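# Find the light check weight and place it on the red dish

## Task

Among four check weights, one weighs less than the other three. Identify it (the balance's pointer sits over white when both pans hold equal mass and leans toward the lighter pan otherwise), set it lying flat on the red dish, and make sure none of the other three ends up on the dish. Everything other than the weights and the dish must remain upright, and the balance must stay on the piece of furniture it currently sits on.

## Robot and tools

Robots: three identical i2rt Big YAM arms, arm1, arm2 and arm3. Each has six joints, a two-finger gripper and a wrist camera that rides on top of the hand and looks toward the fingertips. Reach is about 1.0 m from the joint1 axis. Feet (base_link, scene frame, metres): arm1 at (-0.017, 1.211, 0.828), rotated so its +x faces roughly -x of the scene; arm2 at (0.095, -0.011, 0.883) facing roughly +x; arm3 at (-0.083, -1.202, 0.816) facing roughly +x. Each foot faces along its own +x. Room cameras room_a and room_b are fixed; wrist cameras are arm1_cam_wrist, arm2_cam_wrist, arm3_cam_wrist.

Frame: one scene frame for all poses, origin on the floor, +z up, metres. The hand point lies between the finger pads, about 1 cm behind the tips; fingers point along the hand's +z, and open and close along its y. Quaternions are written w, x, y, z.

Tool move: one call, one action for any of the arms. Keys are arm1, arm2, arm3 and cameras. Each arm's part is its own object; an arm left out gets nothing new but may still be driving toward an older target. Inside an arm's part:
- joints: absolute targets by name: joint1_rad (-2.879 to 2.879, base yaw, positive counter-clockwise from above), joint2_rad (0 to 3.141, shoulder), joint3_rad (0 to 3.019, elbow), joint4_rad (-1.692 to 1.57, hand pitch, positive lifts fingers), joint5_rad (-1.57 to 1.57, sideways swing, positive to the arm's right), joint6_rad (-2.094 to 2.094, roll, positive clockwise from behind), gripper_m (0 to 0.093, fingertip gap in metres). Radians for joints.
- target: one list of seven numbers [x, y, z, qw, qx, qy, qz], an absolute hand pose in the scene frame, same format as the printed hand line. The hand travels a straight line from its hand_target toward it. With target, joints may contain only gripper_m.
- speed: top path speed, 0.002 to 0.5 m/s (default 0.25), only allowed with target; rotation capped at twice that in rad/s.
- min_time_s: 0.1 to 8 s, the shortest duration for that arm's joint motions.
All motions in a call start together; hand paths of one call finish together, paced by the slowest. A path lasts 0.5 to 10 s and an action at most 15 s. Paths ignore obstacles and other arms. The controller clips each step to 100 mm and 20 degrees from the measured pose, so hands lag, drift, overshoot speed near full stretch, and often land a centimetre or more off. A move with no action returns the full state, all images and the scene number. Unknown keys make the call invalid; out-of-range numbers get it refused, and a refusal (or a stop) cancels later move, wait and finished_scene calls in that reply.

cameras: list of names or ["all"]; [] for none; omitted means all only on an empty move. Images may lag the state slightly; the pictures line gives their order.

Tool wait: seconds from 0 to 10, optional cameras; commands nothing new. Tool zoom_image: camera plus region [x0, y0, x1, y1] in pixels of that camera's latest full 672x504 image, at most 504 on a side. Tool finished_scene: scene number; irreversible, so call it only once the light weight rests flat on the dish and holds without help.

Reading results: the move line lists each commanded arm with done or its worst status, e.g. time_out. Arms not named appear under as last shown with not commanded. joint_status and hand_status: off_target (stopped short, maybe still pushing); time_out (joint keeps a nearby target and keeps pushing; send its reported position to relax it); not_followed, joint command not followed, or pose unreachable (a safety check blocked the arm; it may retry until given new targets). on_its_own lists uncommanded behaviour; held at is a target, not a reading. hand_target is the pose the held joint targets imply. Joint velocities are in rad/s (gripper m/s), within noise when still. Joint torques include arm weight, are offset and noisy; entries 3 and 4 wrap at ±28 N m. Joint done tolerances are roughly ±0.045, ±0.14, ±0.09, ±0.055, ±0.03, ±0.035 rad, gripper ±0.003 m.

Gripper: closed on nothing it reads 0.000 to 0.003. Gripping a rigid part it reads up to about 0.005 narrower (sometimes ~0.002 wider) than the part. Command about 0.005 below the touch reading for a firm grip (about 50 to 64 N per pad). Release by commanding well above the reading.

Avoid: robot-against-robot pressing (including closing a gripper on another arm's fingers), which ends the scene; hard hits; collision checks can react late and let fingers, housings and cameras meet. Do not let objects leave the work area, fall to the floor, or drop from height; do not knock over the balance or other items or shove it off its furniture. Loose items may be nudged occasionally by outside pushes. Arms do not stop on contact and keep pushing; sustained pushing, holding loads or long stretches heat motors, shown by MOTOR HOT near 85 °C and an OVER-TEMPERATURE FAULT at 100 °C, when the arm goes limp for 30 to 60 s and its keys say limit_stop_at_motor_heat (resend targets afterward). The simulation keeps running while the operator composes a reply, with the last command held. Camera calibrations are approximate: room cameras are good near image centre, wrist-camera poses depend on joint readings.

Each tool is called after "Request:" by a JSON object that holds its "method" and its "body".

## Session

Request:
{"method": "move", "body": {"cameras": ["all"]}}

Scene clock: 0.00 s.
Joint torques (N m): no reading
Heat: arm1: hottest joint2_rad 35 °C; arm2: hottest joint2_rad 29 °C; arm3: hottest joint2_rad 34 °C.
Joint velocities: within noise
arm1.joint_positions: joint1_rad=+0.776 joint2_rad=+0.602 joint3_rad=+1.507 joint4_rad=-1.261 joint5_rad=+0.098 joint6_rad=+0.607 gripper_m=+0.09396
arm1.joint_status: not commanded
arm1.hand: x=-0.1701 y=+1.0660 z=+1.4453 quat_wxyz=(-0.349, -0.815, -0.066, +0.458) (m; scene frame)
arm1.hand_target: x=-0.1672 y=+1.0692 z=+1.4585 quat_wxyz=(-0.357, -0.807, -0.065, +0.467) (m; scene frame)
arm1.hand_status: not commanded
arm2.joint_positions: joint1_rad=+0.021 joint2_rad=+0.603 joint3_rad=+1.379 joint4_rad=-1.633 joint5_rad=-0.031 joint6_rad=+0.148 gripper_m=+0.09396
arm2.joint_status: not commanded
arm2.hand: x=-0.0901 y=-0.0176 z=+1.3638 quat_wxyz=(+0.028, +0.934, -0.076, -0.347) (m; scene frame)
arm2.hand_target: x=-0.0886 y=-0.0177 z=+1.3731 quat_wxyz=(+0.029, +0.930, -0.075, -0.358) (m; scene frame)
arm2.hand_status: not commanded
arm3.joint_positions: joint1_rad=+0.525 joint2_rad=+0.628 joint3_rad=+1.422 joint4_rad=-1.611 joint5_rad=-0.278 joint6_rad=-0.485 gripper_m=+0.09396
arm3.joint_status: not commanded
arm3.hand: x=-0.2389 y=-1.3139 z=+1.3216 quat_wxyz=(+0.100, +0.819, +0.423, -0.375) (m; scene frame)
arm3.hand_target: x=-0.2372 y=-1.3133 z=+1.3293 quat_wxyz=(+0.099, +0.815, +0.422, -0.384) (m; scene frame)
arm3.hand_status: not commanded
pictures: arm1_cam_wrist, arm2_cam_wrist, arm3_cam_wrist, room_a, room_b
camera_calibration:
arm1_cam_wrist: T_world_to_cam=[[-0.426578, 0.750242, -0.505142, -0.142259], [0.876534, 0.205232, -0.435395, 0.562627], [-0.22298, -0.628504, -0.74516, 1.8366], [0, 0, 0, 1]] pos_world=[-0.144322, 1.14557, 1.54166]
arm2_cam_wrist: T_world_to_cam=[[0.114776, 0.987548, -0.107587, 0.175562], [0.988832, -0.123942, -0.0827592, 0.205023], [-0.0950631, -0.0968864, -0.990745, 1.46502], [0, 0, 0, 1]] pos_world=[-0.0836141, -0.00602373, 1.48732]
arm3_cam_wrist: T_world_to_cam=[[-0.763962, 0.629021, 0.143855, 0.455582], [0.608574, 0.776494, -0.163383, 1.38403], [-0.214474, -0.0372722, -0.976018, 1.31615], [0, 0, 0, 1]] pos_world=[-0.211956, -1.3122, 1.44517]

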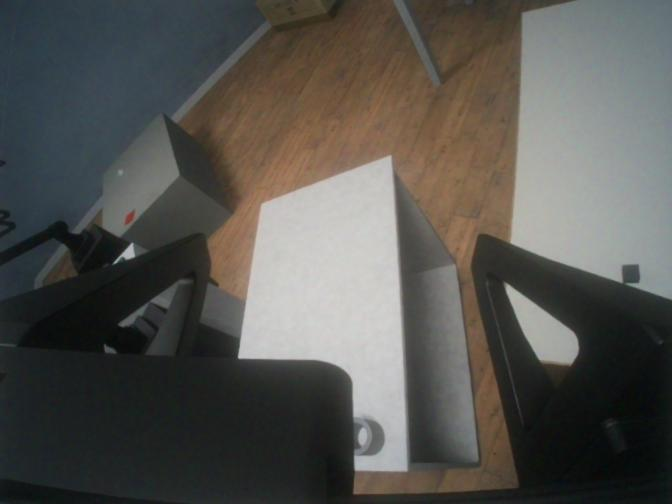

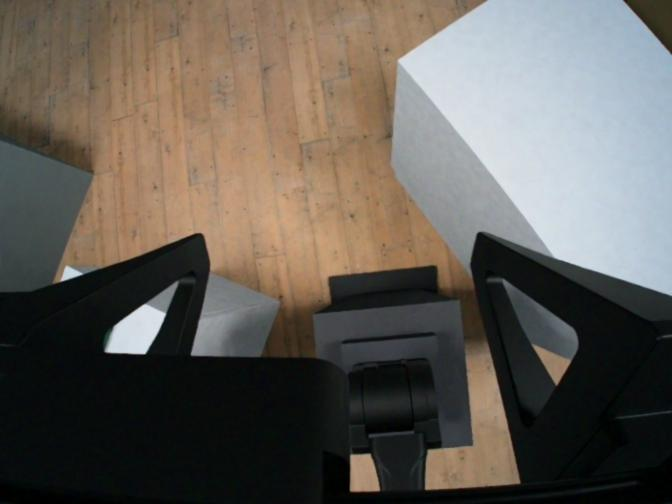

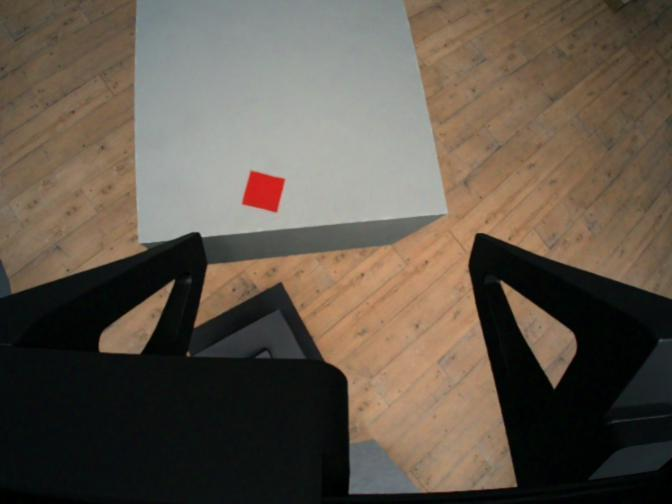

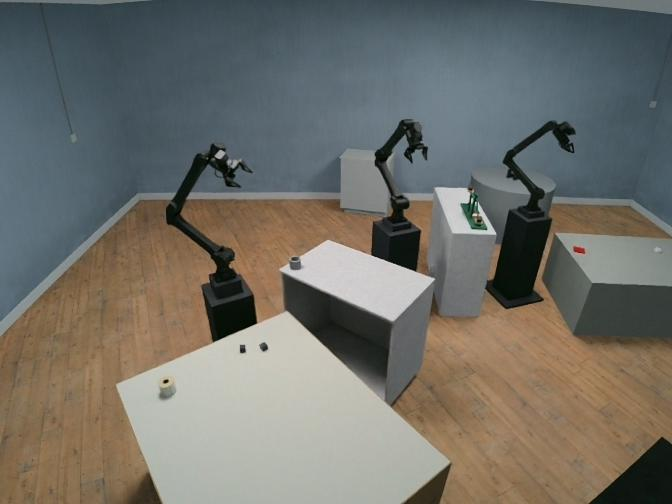

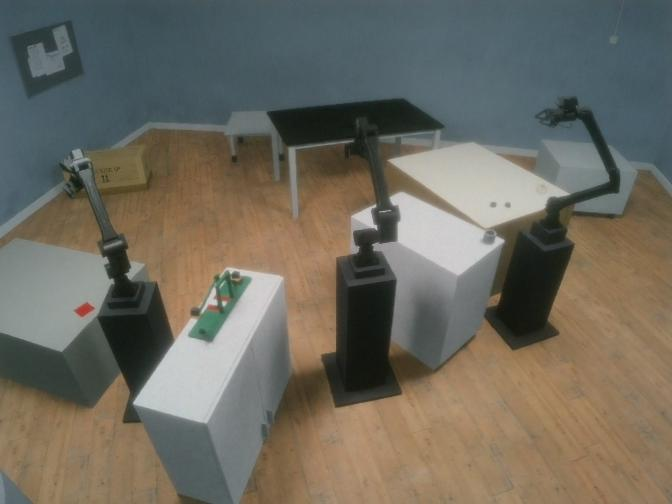

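Request:
{"method": "zoom_image", "body": {"camera": "room_b", "region": [170, 250, 260, 350]}}

Request:
{"method": "zoom_image", "body": {"camera": "room_a", "region": [430, 170, 510, 240]}}

Scaled by 5.040 from the camera's 672x504 image, which has a finer 960x720 frame.

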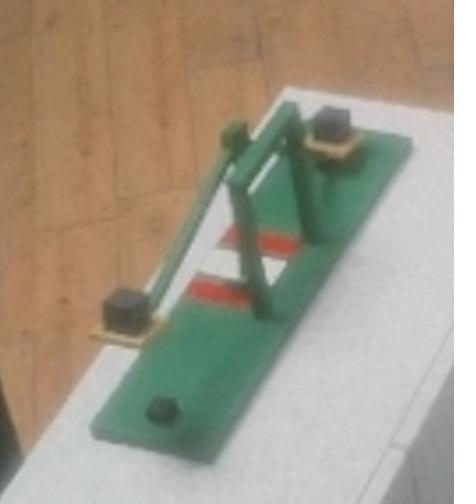

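Scaled by 6.300 from the camera's 672x504 image, which has a finer 960x720 frame.

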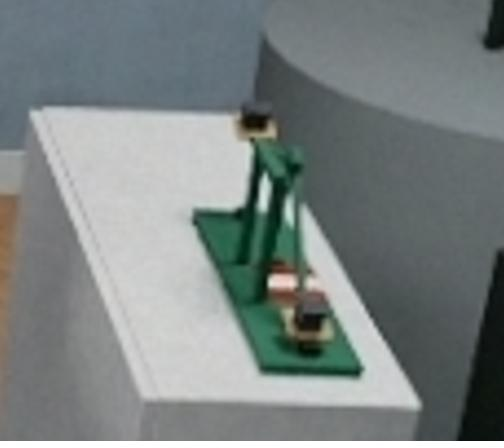

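Request:
{"method": "move", "body": {"arm3": {"joints":{"joint1_rad":-2.3,"joint2_rad":0.9,"joint3_rad":1.2,"joint4_rad":-1.05,"joint5_rad":0,"joint6_rad":0},"min_time_s":2.8}, "cameras": ["arm3_cam_wrist"]}}

Scene clock: 4.23 s.
Joint torques (N m): arm1=[-0.38 2.96 9.94 2.28 0.07 -0.13] | arm2=[1.49 2.32 10.76 1.8 -0.04 0.08] | arm3=[-1.73 -4.01 8.44 2.32 0.13 0.06]
Heat: arm1: hottest joint2_rad 35 °C; arm2: hottest joint2_rad 29 °C; arm3: hottest joint2_rad 34 °C.
move: arm3 done
Joint velocities: within noise
arm1, arm2: as last shown
arm3.joint_positions: joint1_rad=-2.292 joint2_rad=+0.887 joint3_rad=+1.205 joint4_rad=-1.064 joint5_rad=-0.003 joint6_rad=-0.009 gripper_m=+0.09397
arm3.joint_status: all done
arm3.hand: x=+0.2169 y=-0.9656 z=+1.2329 quat_wxyz=(-0.375, +0.307, -0.864, -0.137) (m; scene frame)
arm3.hand_target: x=+0.2234 y=-0.9645 z=+1.2281 quat_wxyz=(-0.374, +0.300, -0.867, -0.135) (m; scene frame)
arm3.hand_status: not commanded
pictures: arm3_cam_wrist
camera_calibration:
arm3_cam_wrist: T_world_to_cam=[[0.627613, -0.778393, -0.0143346, -0.868217], [-0.764562, -0.612781, -0.199861, -0.176973], [0.146787, 0.136395, -0.979719, 1.4343], [0, 0, 0, 1]] pos_world=[0.199061, -0.979891, 1.3574]

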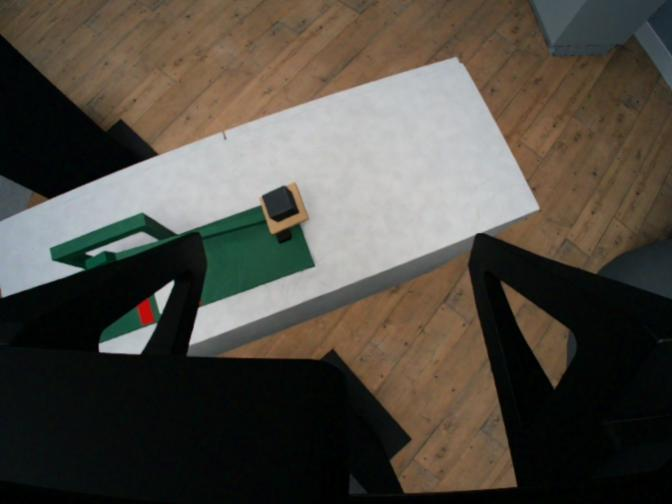

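Request:
{"method": "zoom_image", "body": {"camera": "arm3_cam_wrist", "region": [220, 160, 340, 280]}}

Scaled by 4.200 from the camera's 672x504 image, which has a finer 960x720 frame.

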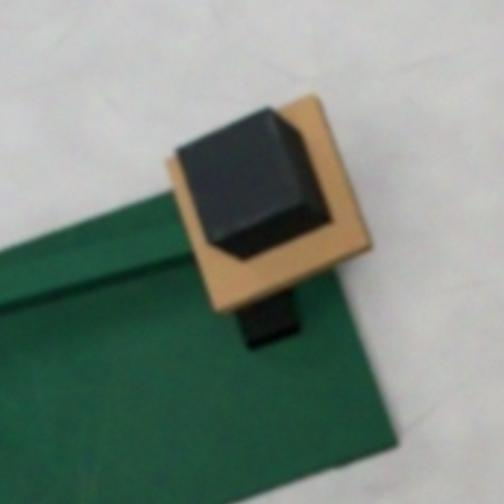

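Request:
{"method": "move", "body": {"arm3": {"target":[0.241,-0.866,1.015,0.259,-0.484,0.822,0.152],"speed":0.25,"joints":{"gripper_m":0.07}}, "cameras": ["arm3_cam_wrist"]}}

Request:
{"method": "zoom_image", "body": {"camera": "arm3_cam_wrist", "region": [230, 80, 430, 280]}}

Scene clock: 6.80 s.
Joint torques (N m): arm1=[-0.21 2.84 9.88 2.11 0.07 -0.15] | arm2=[1.55 2.2 10.74 1.76 -0.03 0.09] | arm3=[-0.44 -9 9.03 1.98 -0.22 -0.14]
Heat: arm1: hottest joint2_rad 35 °C; arm2: hottest joint2_rad 29 °C; arm3: hottest joint2_rad 34 °C.
move: arm3 done
Joint velocities: within noise
arm1, arm2: as last shown
arm3.joint_positions: joint1_rad=-2.233 joint2_rad=+1.223 joint3_rad=+0.950 joint4_rad=-0.713 joint5_rad=-0.169 joint6_rad=-0.262 gripper_m=+0.07010
arm3.joint_status: all done
arm3.hand: x=+0.2400 y=-0.8722 z=+1.0171 quat_wxyz=(-0.258, +0.477, -0.827, -0.151) (m; scene frame)
arm3.hand_target: x=+0.2409 y=-0.8661 z=+1.0150 quat_wxyz=(-0.259, +0.484, -0.822, -0.152) (m; scene frame)
arm3.hand_status: done (0.007 m and 1.0 deg from the pose sent, 0.241 m and 24.8 deg at the start)
pictures: arm3_cam_wrist
camera_calibration:
arm3_cam_wrist: T_world_to_cam=[[0.861668, -0.507367, -0.0103416, -0.637071], [-0.507223, -0.861705, 0.0137503, -0.641337], [-0.0158879, -0.0066027, -0.999852, 1.14161], [0, 0, 0, 1]] pos_world=[0.24178, -0.868335, 1.14367]

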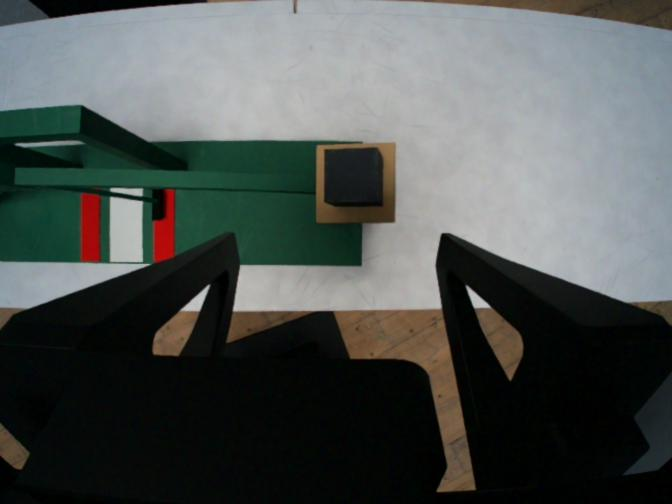

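Scaled by 2.520 from the camera's 672x504 image, which has a finer 960x720 frame.

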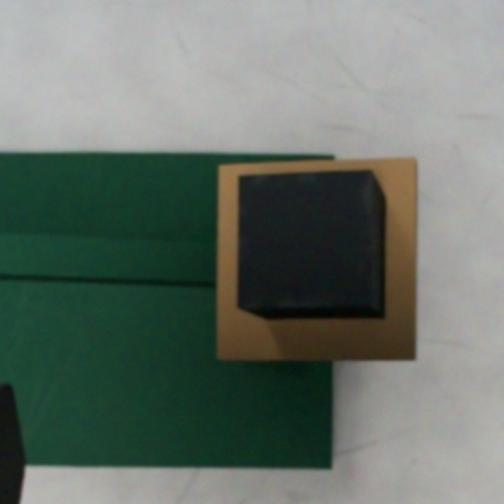

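Request:
{"method": "move", "body": {"arm3": {"target":[0.265,-0.839,0.967,0.259,-0.484,0.822,0.152],"speed":0.15}, "cameras": ["arm3_cam_wrist"]}}

Scene clock: 8.43 s.
Joint torques (N m): arm1=[0.09 3.25 9.87 2.04 0.07 -0.16] | arm2=[1.44 2.32 10.71 1.77 -0.03 0.08] | arm3=[-0.5 -10.29 8.53 2.03 -0.05 -0.07]
Heat: arm1: hottest joint2_rad 35 °C; arm2: hottest joint2_rad 29 °C; arm3: hottest joint2_rad 34 °C.
move: arm3 done
Joint velocities: within noise
arm1, arm2: as last shown
arm3.joint_positions: joint1_rad=-2.226 joint2_rad=+1.363 joint3_rad=+0.950 joint4_rad=-0.565 joint5_rad=-0.169 joint6_rad=-0.262 gripper_m=+0.07010
arm3.joint_status: not commanded
arm3.hand: x=+0.2645 y=-0.8445 z=+0.9732 quat_wxyz=(-0.261, +0.480, -0.824, -0.152) (m; scene frame)
arm3.hand_target: x=+0.2648 y=-0.8391 z=+0.9671 quat_wxyz=(-0.259, +0.484, -0.822, -0.152) (m; scene frame)
arm3.hand_status: done (0.008 m and 0.6 deg from the pose sent, 0.065 m and 1.0 deg at the start)
pictures: arm3_cam_wrist
camera_calibration:
arm3_cam_wrist: T_world_to_cam=[[0.865497, -0.500855, -0.0076853, -0.642666], [-0.500821, -0.86553, 0.00602236, -0.601793], [-0.00966819, -0.00136337, -0.999952, 1.10112], [0, 0, 0, 1]] pos_world=[0.26548, -0.841251, 1.09975]

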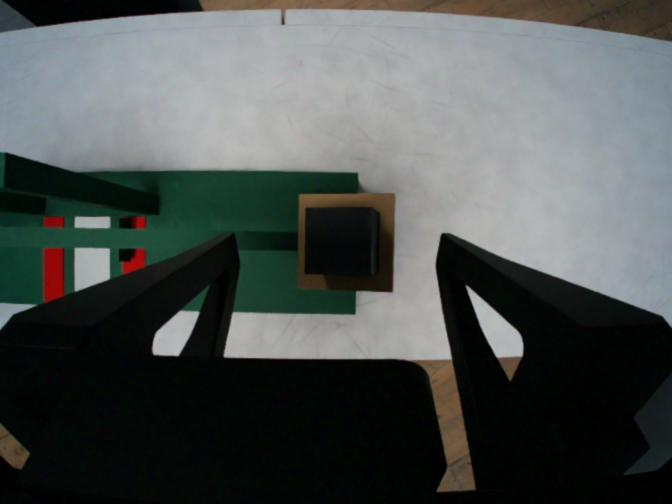

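Request:
{"method": "move", "body": {"arm3": {"target":[0.268,-0.834,0.930,0.259,-0.484,0.822,0.152],"speed":0.12}, "cameras": ["arm3_cam_wrist"]}}

Scene clock: 9.80 s.
Joint torques (N m): arm1=[-0.56 2.9 9.85 2.24 0.1 -0.17] | arm2=[1.44 2.26 10.76 1.73 -0.02 0.07] | arm3=[-0.38 -10.64 7.9 2 0.02 -0.05]
Heat: arm1: hottest joint2_rad 35 °C; arm2: hottest joint3_rad 30 °C; arm3: hottest joint2_rad 34 °C.
move: arm3 done
Joint velocities: within noise
arm1, arm2: as last shown
arm3.joint_positions: joint1_rad=-2.223 joint2_rad=+1.425 joint3_rad=+0.911 joint4_rad=-0.457 joint5_rad=-0.169 joint6_rad=-0.262 gripper_m=+0.07010
arm3.joint_status: not commanded
arm3.hand: x=+0.2691 y=-0.8380 z=+0.9396 quat_wxyz=(-0.264, +0.481, -0.822, -0.153) (m; scene frame)
arm3.hand_target: x=+0.2678 y=-0.8342 z=+0.9301 quat_wxyz=(-0.259, +0.484, -0.822, -0.152) (m; scene frame)
arm3.hand_status: done (0.010 m and 0.7 deg from the pose sent, 0.045 m and 0.6 deg at the start)
pictures: arm3_cam_wrist
camera_calibration:
arm3_cam_wrist: T_world_to_cam=[[0.866816, -0.498597, -0.00563723, -0.643998], [-0.498607, -0.866828, -0.00058316, -0.589179], [-0.00459574, 0.00331625, -0.999984, 1.07013], [0, 0, 0, 1]] pos_world=[0.269376, -0.835361, 1.06614]

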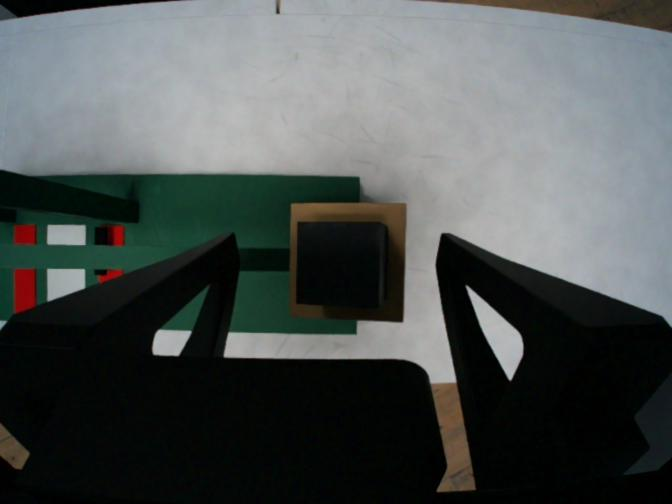

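Request:
{"method": "move", "body": {"arm3": {"target":[0.266,-0.837,0.919,0.259,-0.484,0.822,0.152],"speed":0.1}}}

Request:
{"method": "move", "body": {"arm3": {"joints":{"gripper_m":0.018}}, "cameras": ["arm3_cam_wrist"]}}

Scene clock: 10.93 s.
Joint torques (N m): arm1=[-0.26 2.96 10.04 2.15 0.09 -0.13] | arm2=[1.61 2.02 10.76 1.76 -0.03 0.09] | arm3=[-0.56 -10.34 7.5 2.03 -0.03 -0.06]
Heat: arm1: hottest joint2_rad 35 °C; arm2: hottest joint3_rad 30 °C; arm3: hottest joint2_rad 34 °C.
move: arm3 off_target
Joint velocities: within noise
arm1, arm2: as last shown
arm3.joint_positions: joint1_rad=-2.223 joint2_rad=+1.428 joint3_rad=+0.890 joint4_rad=-0.425 joint5_rad=-0.169 joint6_rad=-0.262 gripper_m=+0.07010
arm3.joint_status: not commanded
arm3.hand: x=+0.2678 y=-0.8391 z=+0.9330 quat_wxyz=(-0.268, +0.480, -0.821, -0.154) (m; scene frame)
arm3.hand_target: x=+0.2657 y=-0.8374 z=+0.9193 quat_wxyz=(-0.259, +0.484, -0.822, -0.152) (m; scene frame)
arm3.hand_status: off_target (0.014 m and 1.2 deg from the pose sent, 0.021 m and 0.7 deg at the start)
pictures: none

Scene clock: 11.57 s.
Joint torques (N m): arm1=[-1.03 3.02 9.87 2.13 0.09 -0.11] | arm2=[1.61 2.26 10.74 1.78 -0.04 0.09] | arm3=[-0.56 -10.34 7.51 1.99 -0.07 -0.06]
Heat: arm1: hottest joint2_rad 35 °C; arm2: hottest joint3_rad 30 °C; arm3: hottest joint2_rad 34 °C.
move: arm3 off_target
Joint velocities: within noise
arm1, arm2: as last shown
arm3.joint_positions: joint1_rad=-2.223 joint2_rad=+1.428 joint3_rad=+0.890 joint4_rad=-0.424 joint5_rad=-0.168 joint6_rad=-0.262 gripper_m=+0.02869
arm3.joint_status: gripper_m off_target (ended at +0.02872, target +0.01800)
arm3.hand: x=+0.2679 y=-0.8392 z=+0.9330 quat_wxyz=(-0.268, +0.480, -0.821, -0.154) (m; scene frame)
arm3.hand_target: x=+0.2657 y=-0.8374 z=+0.9193 quat_wxyz=(-0.259, +0.484, -0.822, -0.152) (m; scene frame)
arm3.hand_status: not commanded
pictures: arm3_cam_wrist
camera_calibration:
arm3_cam_wrist: T_world_to_cam=[[0.866554, -0.499078, -0.00232612, -0.647085], [-0.499077, -0.86651, -0.00907027, -0.582454], [0.00251117, 0.00902079, -0.999956, 1.06636], [0, 0, 0, 1]] pos_world=[0.267366, -0.837267, 1.05953]

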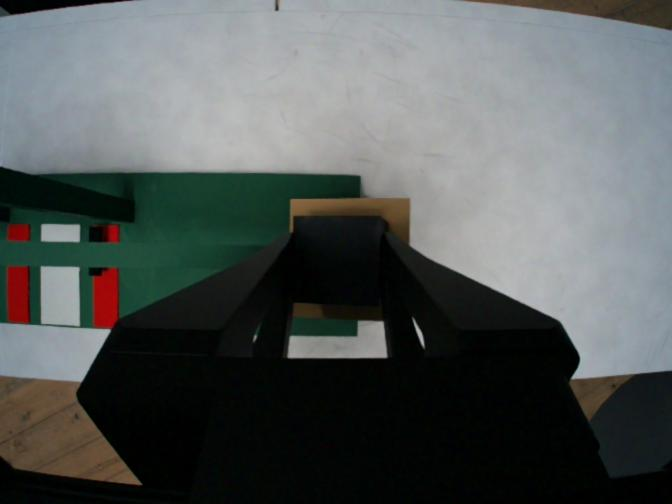

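Request:
{"method": "move", "body": {"arm3": {"target":[0.262,-0.842,1.06,0.259,-0.484,0.822,0.152],"speed":0.25}}}

Request:
{"method": "move", "body": {"arm3": {"joints":{"joint1_rad":1.05,"joint2_rad":0.95,"joint3_rad":0.8,"joint4_rad":-0.75,"joint5_rad":0,"joint6_rad":0},"min_time_s":3.5}, "cameras": ["arm3_cam_wrist","room_b"]}}

Scene clock: 13.17 s.
Joint torques (N m): arm1=[0.03 3.02 9.96 2.17 0.08 -0.14] | arm2=[1.61 2.14 10.78 1.81 -0.05 0.08] | arm3=[-0.56 -10.64 12.31 1.29 -0.05 -0.06]
Heat: arm1: hottest joint2_rad 35 °C; arm2: hottest joint3_rad 30 °C; arm3: hottest joint2_rad 34 °C.
move: arm3 off_target
Joint velocities: within noise
arm1, arm2: as last shown
arm3.joint_positions: joint1_rad=-2.223 joint2_rad=+1.286 joint3_rad=+1.075 joint4_rad=-0.806 joint5_rad=-0.168 joint6_rad=-0.262 gripper_m=+0.02871
arm3.joint_status: not commanded
arm3.hand: x=+0.2540 y=-0.8535 z=+1.0396 quat_wxyz=(-0.243, +0.482, -0.829, -0.148) (m; scene frame)
arm3.hand_target: x=+0.2614 y=-0.8426 z=+1.0600 quat_wxyz=(-0.259, +0.484, -0.822, -0.152) (m; scene frame)
arm3.hand_status: off_target (0.025 m and 2.1 deg from the pose sent, 0.127 m and 1.2 deg at the start)
pictures: none

Scene clock: 17.20 s.
Joint torques (N m): arm1=[-0.79 3.08 9.83 2 0.11 -0.15] | arm2=[1.44 2.2 10.77 1.76 -0.04 0.09] | arm3=[-0.56 -7.53 8.84 2.22 0.15 0]
Heat: arm1: hottest joint3_rad 36 °C; arm2: hottest joint3_rad 31 °C; arm3: hottest joint2_rad 35 °C.
move: arm3 done
Joint velocities: within noise
arm1.joint_positions: joint1_rad=+0.776 joint2_rad=+0.602 joint3_rad=+1.507 joint4_rad=-1.261 joint5_rad=+0.098 joint6_rad=+0.607 gripper_m=+0.09396
arm1.joint_status: not commanded
arm1.hand: x=-0.1701 y=+1.0660 z=+1.4453 quat_wxyz=(-0.349, -0.815, -0.066, +0.458) (m; scene frame)
arm1.hand_target: x=-0.1672 y=+1.0692 z=+1.4585 quat_wxyz=(-0.357, -0.807, -0.065, +0.467) (m; scene frame)
arm1.hand_status: not commanded
arm2.joint_positions: joint1_rad=+0.021 joint2_rad=+0.603 joint3_rad=+1.379 joint4_rad=-1.633 joint5_rad=-0.031 joint6_rad=+0.148 gripper_m=+0.09396
arm2.joint_status: not commanded
arm2.hand: x=-0.0901 y=-0.0176 z=+1.3638 quat_wxyz=(+0.028, +0.934, -0.076, -0.347) (m; scene frame)
arm2.hand_target: x=-0.0886 y=-0.0177 z=+1.3731 quat_wxyz=(+0.029, +0.930, -0.075, -0.358) (m; scene frame)
arm2.hand_status: not commanded
arm3.joint_positions: joint1_rad=+1.043 joint2_rad=+0.968 joint3_rad=+0.801 joint4_rad=-0.767 joint5_rad=-0.003 joint6_rad=-0.009 gripper_m=+0.02871
arm3.joint_status: all done
arm3.hand: x=-0.3305 y=-1.4992 z=+1.0351 quat_wxyz=(+0.128, +0.858, +0.407, -0.287) (m; scene frame)
arm3.hand_target: x=-0.3296 y=-1.5016 z=+1.0436 quat_wxyz=(+0.136, +0.854, +0.403, -0.301) (m; scene frame)
arm3.hand_status: not commanded
pictures: arm3_cam_wrist, room_b
camera_calibration:
arm3_cam_wrist: T_world_to_cam=[[-0.765476, 0.643435, 0.00611423, 0.707162], [0.643247, 0.76543, -0.0187136, 1.38197], [-0.016721, -0.0103919, -0.999806, 1.14039], [0, 0, 0, 1]] pos_world=[-0.328564, -1.50096, 1.16171]

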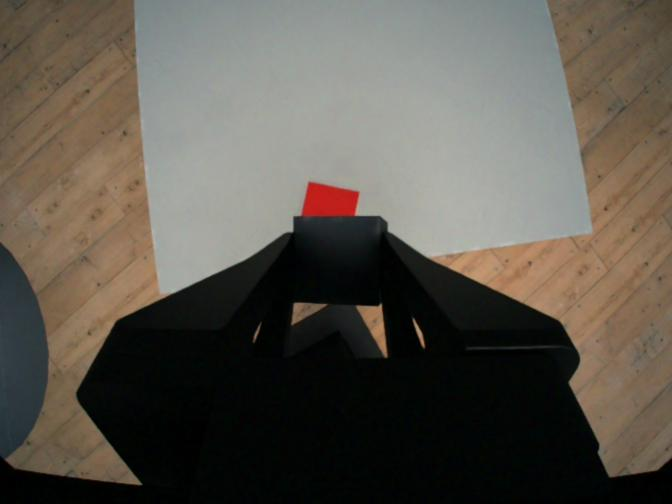

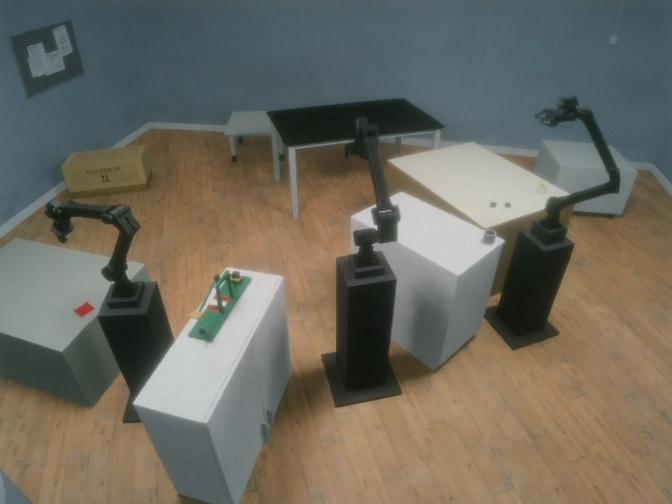

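Request:
{"method": "move", "body": {"arm3": {"target":[-0.362,-1.562,0.65,0.1365,0.853,0.419,-0.277],"speed":0.25}, "cameras": ["arm3_cam_wrist"]}}

Scene clock: 20.10 s.
Joint torques (N m): arm1=[0.03 2.84 10.04 2.03 0.1 -0.16] | arm2=[1.49 2.32 10.74 1.81 -0.03 0.09] | arm3=[-0.67 -12.69 3.02 2.19 -0.06 0.04]
Heat: arm1: hottest joint3_rad 36 °C; arm2: hottest joint3_rad 32 °C; arm3: hottest joint2_rad 35 °C.
move: arm3 done
Joint velocities: within noise
arm1, arm2: as last shown
arm3.joint_positions: joint1_rad=+1.078 joint2_rad=+2.110 joint3_rad=+0.621 joint4_rad=+0.534 joint5_rad=-0.007 joint6_rad=-0.001 gripper_m=+0.02871
arm3.joint_status: not commanded
arm3.hand: x=-0.3611 y=-1.5546 z=+0.6543 quat_wxyz=(+0.131, +0.855, +0.420, -0.274) (m; scene frame)
arm3.hand_target: x=-0.3620 y=-1.5618 z=+0.6502 quat_wxyz=(+0.137, +0.854, +0.419, -0.277) (m; scene frame)
arm3.hand_status: done (0.009 m and 0.8 deg from the pose sent, 0.391 m and 2.1 deg at the start)
pictures: arm3_cam_wrist
camera_calibration:
arm3_cam_wrist: T_world_to_cam=[[-0.784823, 0.619718, -0.00132985, 0.682652], [0.619714, 0.784824, 0.0025836, 1.44471], [0.0026448, 0.00120354, -0.999996, 0.783672], [0, 0, 0, 1]] pos_world=[-0.361618, -1.55784, 0.780844]

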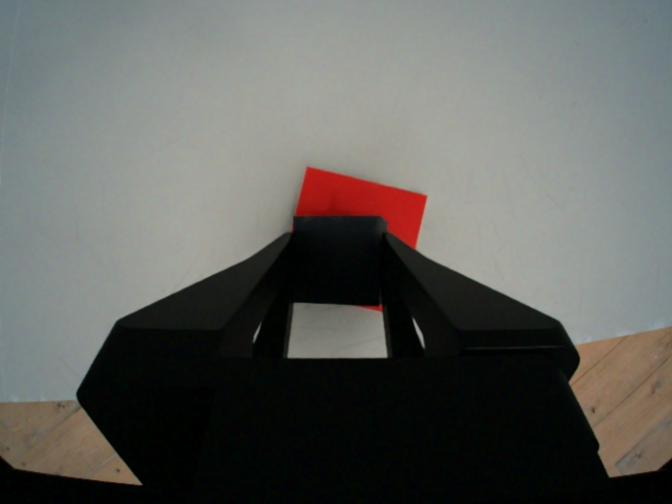

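Request:
{"method": "move", "body": {"arm3": {"target":[-0.376,-1.563,0.55,0.1365,0.853,0.419,-0.277],"speed":0.2}, "cameras": ["arm3_cam_wrist"]}}

Scene clock: 21.77 s.
Joint torques (N m): arm1=[-0.44 2.73 9.98 2.1 0.1 -0.15] | arm2=[1.44 2.32 10.74 1.78 -0.04 0.09] | arm3=[-1.9 -14.62 0.95 2.15 -0.09 -0.14]
Heat: arm1: hottest joint3_rad 36 °C; arm2: hottest joint3_rad 32 °C; arm3: hottest joint2_rad 35 °C.
move: arm3 done
Joint velocities: within noise
arm1, arm2: as last shown
arm3.joint_positions: joint1_rad=+1.066 joint2_rad=+2.450 joint3_rad=+0.782 joint4_rad=+0.717 joint5_rad=-0.021 joint6_rad=-0.005 gripper_m=+0.02871
arm3.joint_status: not commanded
arm3.hand: x=-0.3734 y=-1.5640 z=+0.5546 quat_wxyz=(+0.136, +0.855, +0.418, -0.274) (m; scene frame)
arm3.hand_target: x=-0.3759 y=-1.5628 z=+0.5500 quat_wxyz=(+0.136, +0.854, +0.419, -0.277) (m; scene frame)
arm3.hand_status: done (0.005 m and 0.4 deg from the pose sent, 0.106 m and 0.8 deg at the start)
pictures: arm3_cam_wrist
camera_calibration:
arm3_cam_wrist: T_world_to_cam=[[-0.784575, 0.61994, -0.0107974, 0.684353], [0.619989, 0.784609, -0.00166306, 1.46205], [0.00744074, -0.00799907, -0.99994, 0.671361], [0, 0, 0, 1]] pos_world=[-0.374524, -1.56603, 0.681142]

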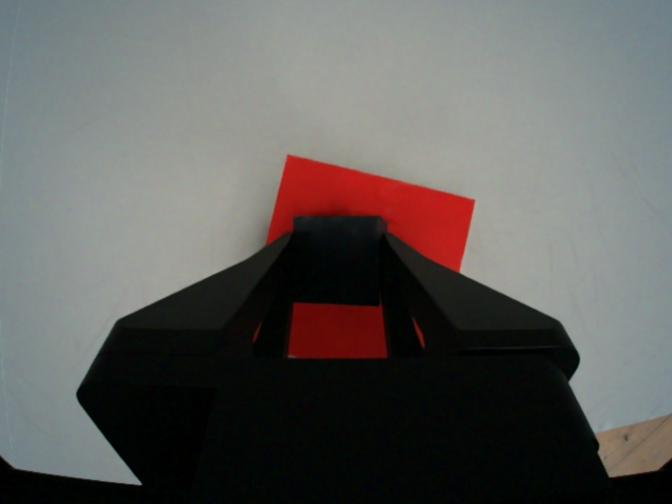

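Request:
{"method": "move", "body": {"arm3": {"target":[-0.379,-1.555,0.530,0.1365,0.853,0.419,-0.277],"speed":0.1}}}

Request:
{"method": "move", "body": {"arm3": {"target":[-0.379,-1.555,0.524,0.1365,0.853,0.419,-0.277],"speed":0.05}, "cameras": ["arm3_cam_wrist","room_a"]}}

Request:
{"method": "zoom_image", "body": {"camera": "room_a", "region": [550, 220, 610, 280]}}

Scene clock: 23.13 s.
Joint torques (N m): arm1=[-0.44 2.73 9.99 2.06 0.08 -0.16] | arm2=[1.44 2.2 10.7 1.77 -0.01 0.08] | arm3=[-1.9 -13.8 0.83 2.17 -0.1 -0.12]
Heat: arm1: hottest joint3_rad 37 °C; arm2: hottest joint3_rad 32 °C; arm3: hottest joint2_rad 35 °C.
move: arm3 off_target
Joint velocities: within noise
arm1, arm2: as last shown
arm3.joint_positions: joint1_rad=+1.047 joint2_rad=+2.500 joint3_rad=+0.804 joint4_rad=+0.758 joint5_rad=-0.033 joint6_rad=-0.020 gripper_m=+0.02872
arm3.joint_status: not commanded
arm3.hand: x=-0.3793 y=-1.5600 z=+0.5406 quat_wxyz=(+0.139, +0.854, +0.417, -0.279) (m; scene frame)
arm3.hand_target: x=-0.3788 y=-1.5549 z=+0.5303 quat_wxyz=(+0.137, +0.854, +0.419, -0.277) (m; scene frame)
arm3.hand_status: off_target (0.012 m and 0.4 deg from the pose sent, 0.027 m and 0.4 deg at the start)
pictures: none

Scene clock: 24.10 s.
Joint torques (N m): arm1=[-0.21 2.84 10 2.04 0.11 -0.16] | arm2=[1.44 2.32 10.74 1.76 -0.03 0.09] | arm3=[-1.9 -13.22 1.06 2 -0.08 -0.13]
Heat: arm1: hottest joint3_rad 37 °C; arm2: hottest joint3_rad 32 °C; arm3: hottest joint2_rad 35 °C.
move: arm3 off_target
Joint velocities: within noise
arm1, arm2: as last shown
arm3.joint_positions: joint1_rad=+1.047 joint2_rad=+2.507 joint3_rad=+0.811 joint4_rad=+0.771 joint5_rad=-0.034 joint6_rad=-0.021 gripper_m=+0.02873
arm3.joint_status: not commanded
arm3.hand: x=-0.3818 y=-1.5631 z=+0.5403 quat_wxyz=(+0.142, +0.851, +0.417, -0.285) (m; scene frame)
arm3.hand_target: x=-0.3785 y=-1.5547 z=+0.5246 quat_wxyz=(+0.137, +0.854, +0.419, -0.277) (m; scene frame)
arm3.hand_status: off_target (0.018 m and 1.1 deg from the pose sent, 0.017 m and 0.4 deg at the start)
pictures: arm3_cam_wrist, room_a
camera_calibration:
arm3_cam_wrist: T_world_to_cam=[[-0.785305, 0.619006, -0.0112884, 0.675596], [0.619054, 0.784862, -0.0276367, 1.48057], [-0.00824744, -0.0286914, -0.999554, 0.618531], [0, 0, 0, 1]] pos_world=[-0.380905, -1.5625, 0.6668]

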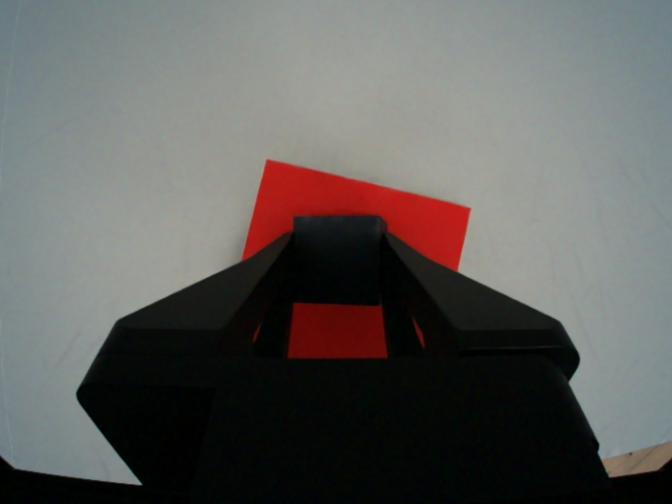

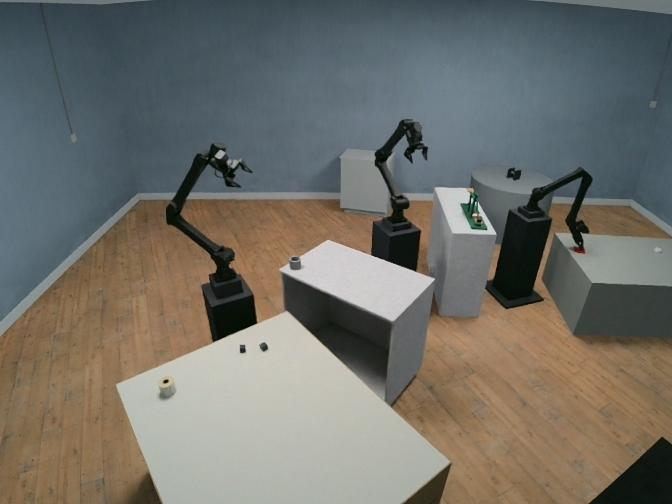

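Scaled by 8.400 from the camera's 672x504 image, which has a finer 960x720 frame.

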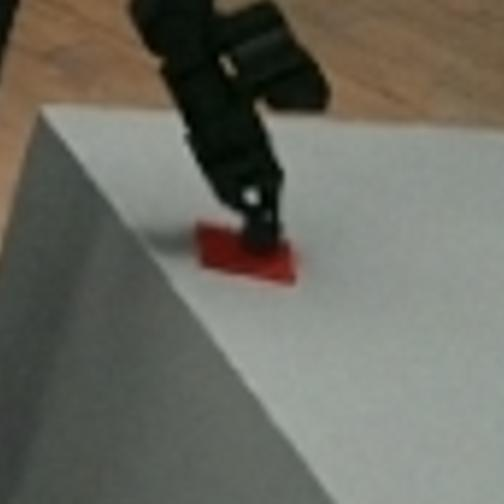

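Request:
{"method": "move", "body": {"arm3": {"target":[-0.379,-1.557,0.536,0.1365,0.853,0.419,-0.277],"speed":0.05}}}

Request:
{"method": "move", "body": {"arm3": {"joints":{"gripper_m":0.034}}}}

Request:
{"method": "move", "body": {"arm3": {"joints":{"gripper_m":0.07}}, "cameras": ["arm3_cam_wrist"]}}

Request:
{"method": "move", "body": {"arm3": {"target":[-0.32,-1.49,0.70,0.1365,0.853,0.419,-0.277],"speed":0.2}, "cameras": ["arm3_cam_wrist","room_a","room_b"]}}

Request:
{"method": "zoom_image", "body": {"camera": "room_a", "region": [550, 220, 610, 280]}}

Request:
{"method": "zoom_image", "body": {"camera": "room_b", "region": [60, 250, 260, 350]}}

Scene clock: 25.57 s.
Joint torques (N m): arm1=[-0.26 2.84 9.94 2.13 0.11 -0.14] | arm2=[1.38 2.43 10.74 1.81 -0.04 0.08] | arm3=[-1.55 -15.79 -0.05 1.18 0 -0.12]
Heat: arm1: hottest joint3_rad 37 °C; arm2: hottest joint3_rad 33 °C; arm3: hottest joint2_rad 35 °C.
move: arm3 done
Joint velocities: within noise
arm1, arm2: as last shown
arm3.joint_positions: joint1_rad=+1.047 joint2_rad=+2.507 joint3_rad=+0.811 joint4_rad=+0.771 joint5_rad=-0.034 joint6_rad=-0.021 gripper_m=+0.02873
arm3.joint_status: not commanded
arm3.hand: x=-0.3818 y=-1.5631 z=+0.5403 quat_wxyz=(+0.142, +0.851, +0.417, -0.285) (m; scene frame)
arm3.hand_target: x=-0.3789 y=-1.5570 z=+0.5360 quat_wxyz=(+0.137, +0.854, +0.419, -0.277) (m; scene frame)
arm3.hand_status: done (0.008 m and 1.1 deg from the pose sent, 0.008 m and 1.1 deg at the start)
pictures: none

Scene clock: 26.17 s.
Joint torques (N m): arm1=[0.03 2.55 9.84 2.11 0.08 -0.11] | arm2=[1.67 2.26 10.74 1.72 -0.03 0.08] | arm3=[-1.67 -15.79 -0.08 1.25 -0.01 -0.11]
Heat: arm1: hottest joint3_rad 37 °C; arm2: hottest joint3_rad 33 °C; arm3: hottest joint2_rad 35 °C.
move: arm3 done
Joint velocities: within noise
arm1, arm2: as last shown
arm3.joint_positions: joint1_rad=+1.047 joint2_rad=+2.507 joint3_rad=+0.811 joint4_rad=+0.770 joint5_rad=-0.033 joint6_rad=-0.021 gripper_m=+0.03392
arm3.joint_status: all done
arm3.hand: x=-0.3816 y=-1.5628 z=+0.5400 quat_wxyz=(+0.141, +0.852, +0.417, -0.284) (m; scene frame)
arm3.hand_target: x=-0.3790 y=-1.5570 z=+0.5360 quat_wxyz=(+0.137, +0.854, +0.419, -0.277) (m; scene frame)
arm3.hand_status: not commanded
pictures: none

Scene clock: 26.83 s.
Joint torques (N m): arm1=[-0.62 2.96 9.89 2.03 0.07 -0.13] | arm2=[1.55 2.32 10.76 1.81 -0.03 0.08] | arm3=[-1.61 -15.74 -0.05 1.26 -0.01 -0.11]
Heat: arm1: hottest joint3_rad 37 °C; arm2: hottest joint3_rad 33 °C; arm3: hottest joint2_rad 35 °C.
move: arm3 done
Joint velocities: within noise
arm1, arm2: as last shown
arm3.joint_positions: joint1_rad=+1.047 joint2_rad=+2.507 joint3_rad=+0.811 joint4_rad=+0.770 joint5_rad=-0.033 joint6_rad=-0.021 gripper_m=+0.06982
arm3.joint_status: all done
arm3.hand: x=-0.3816 y=-1.5628 z=+0.5400 quat_wxyz=(+0.141, +0.852, +0.417, -0.284) (m; scene frame)
arm3.hand_target: x=-0.3790 y=-1.5570 z=+0.5360 quat_wxyz=(+0.137, +0.854, +0.419, -0.277) (m; scene frame)
arm3.hand_status: not commanded
pictures: arm3_cam_wrist
camera_calibration:
arm3_cam_wrist: T_world_to_cam=[[-0.785157, 0.619199, -0.0109763, 0.675761], [0.619251, 0.784759, -0.0261031, 1.47932], [-0.00754926, -0.0272921, -0.999599, 0.620819], [0, 0, 0, 1]] pos_world=[-0.380805, -1.5624, 0.666602]

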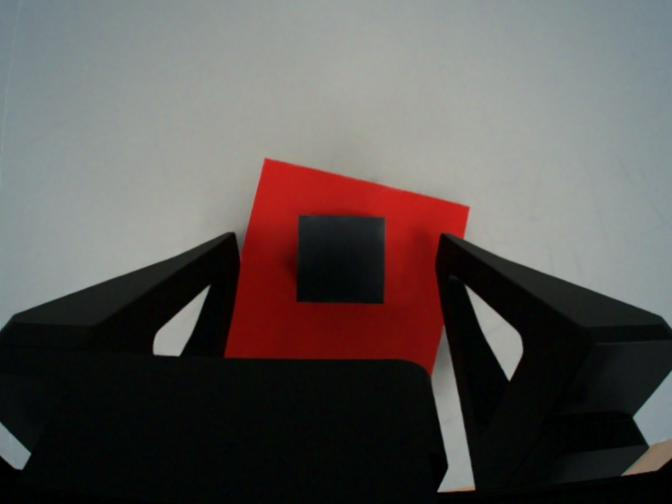

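Scene clock: 28.67 s.
Joint torques (N m): arm1=[-0.67 2.32 9.92 2.11 0.1 -0.14] | arm2=[1.55 2.32 10.73 1.73 -0.02 0.08] | arm3=[-1.55 -12.1 1.01 1.33 0.02 -0.11]
Heat: arm1: hottest joint3_rad 37 °C; arm2: hottest joint3_rad 33 °C; arm3: hottest joint2_rad 35 °C.
move: arm3 done
Joint velocities: within noise
arm1.joint_positions: joint1_rad=+0.776 joint2_rad=+0.602 joint3_rad=+1.507 joint4_rad=-1.261 joint5_rad=+0.098 joint6_rad=+0.607 gripper_m=+0.09396
arm1.joint_status: not commanded
arm1.hand: x=-0.1701 y=+1.0660 z=+1.4453 quat_wxyz=(-0.349, -0.815, -0.066, +0.458) (m; scene frame)
arm1.hand_target: x=-0.1672 y=+1.0692 z=+1.4585 quat_wxyz=(-0.357, -0.807, -0.065, +0.467) (m; scene frame)
arm1.hand_status: not commanded
arm2.joint_positions: joint1_rad=+0.021 joint2_rad=+0.603 joint3_rad=+1.379 joint4_rad=-1.633 joint5_rad=-0.031 joint6_rad=+0.148 gripper_m=+0.09396
arm2.joint_status: not commanded
arm2.hand: x=-0.0901 y=-0.0176 z=+1.3638 quat_wxyz=(+0.028, +0.934, -0.076, -0.347) (m; scene frame)
arm2.hand_target: x=-0.0886 y=-0.0177 z=+1.3731 quat_wxyz=(+0.029, +0.930, -0.075, -0.358) (m; scene frame)
arm2.hand_status: not commanded
arm3.joint_positions: joint1_rad=+1.047 joint2_rad=+1.920 joint3_rad=+0.387 joint4_rad=+0.592 joint5_rad=-0.033 joint6_rad=-0.021 gripper_m=+0.06989
arm3.joint_status: not commanded
arm3.hand: x=-0.3208 y=-1.4925 z=+0.6976 quat_wxyz=(+0.138, +0.854, +0.418, -0.278) (m; scene frame)
arm3.hand_target: x=-0.3200 y=-1.4901 z=+0.7000 quat_wxyz=(+0.137, +0.854, +0.419, -0.277) (m; scene frame)
arm3.hand_status: done (0.004 m and 0.3 deg from the pose sent, 0.186 m and 1.0 deg at the start)
pictures: arm3_cam_wrist, room_a, room_b
camera_calibration:
arm3_cam_wrist: T_world_to_cam=[[-0.784905, 0.61951, -0.0114262, 0.682602], [0.619612, 0.784834, -0.0108493, 1.38021], [0.00224641, -0.0155955, -0.999876, 0.801553], [0, 0, 0, 1]] pos_world=[-0.321218, -1.49361, 0.824227]

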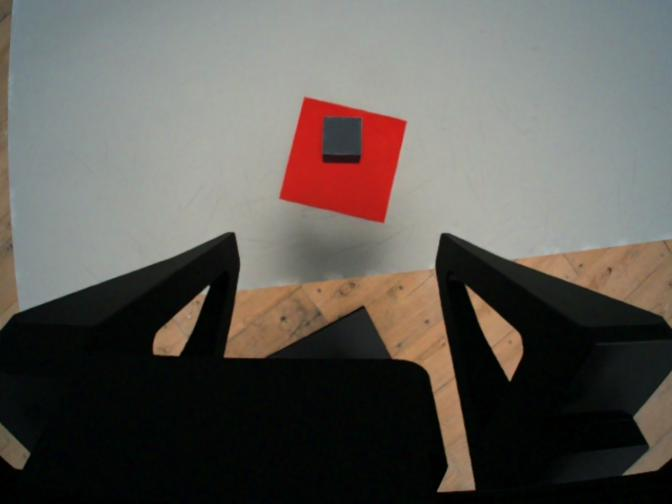

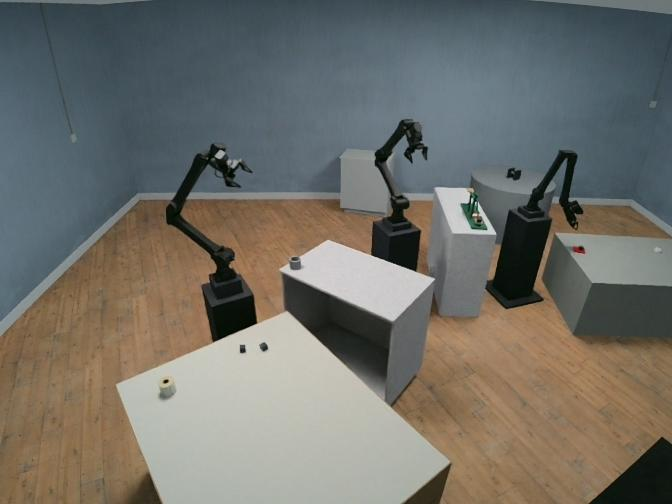

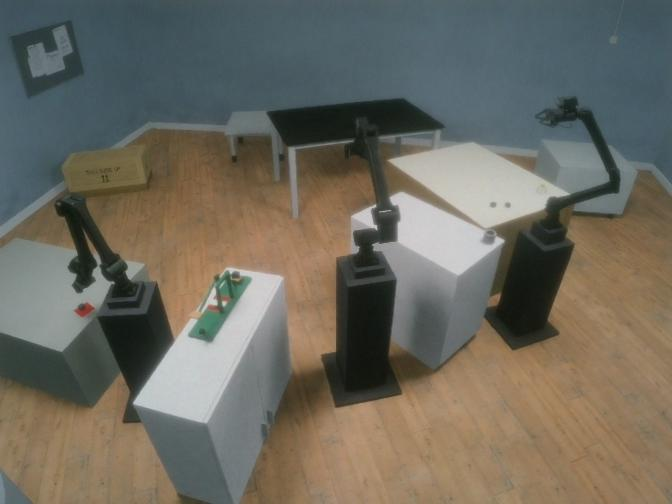

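Scaled by 8.400 from the camera's 672x504 image, which has a finer 960x720 frame.

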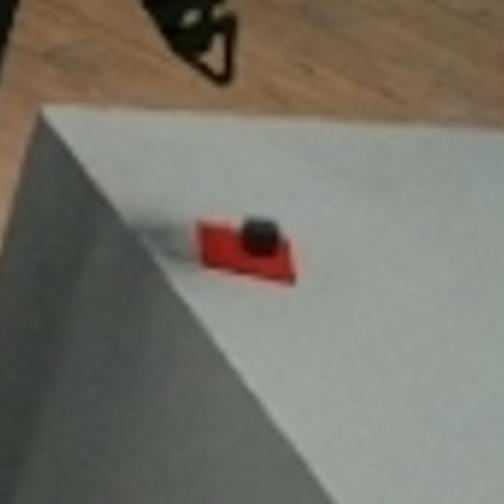

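Scaled by 2.520 from the camera's 672x504 image, which has a finer 960x720 frame.

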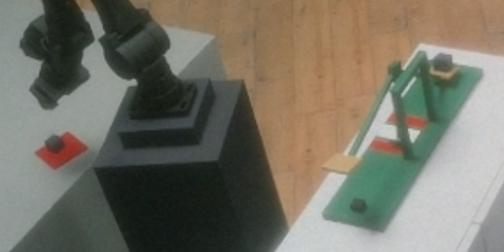

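Request:
{"method": "finished_scene", "body": {"scene": 2}}

The scene is finished: the task was done.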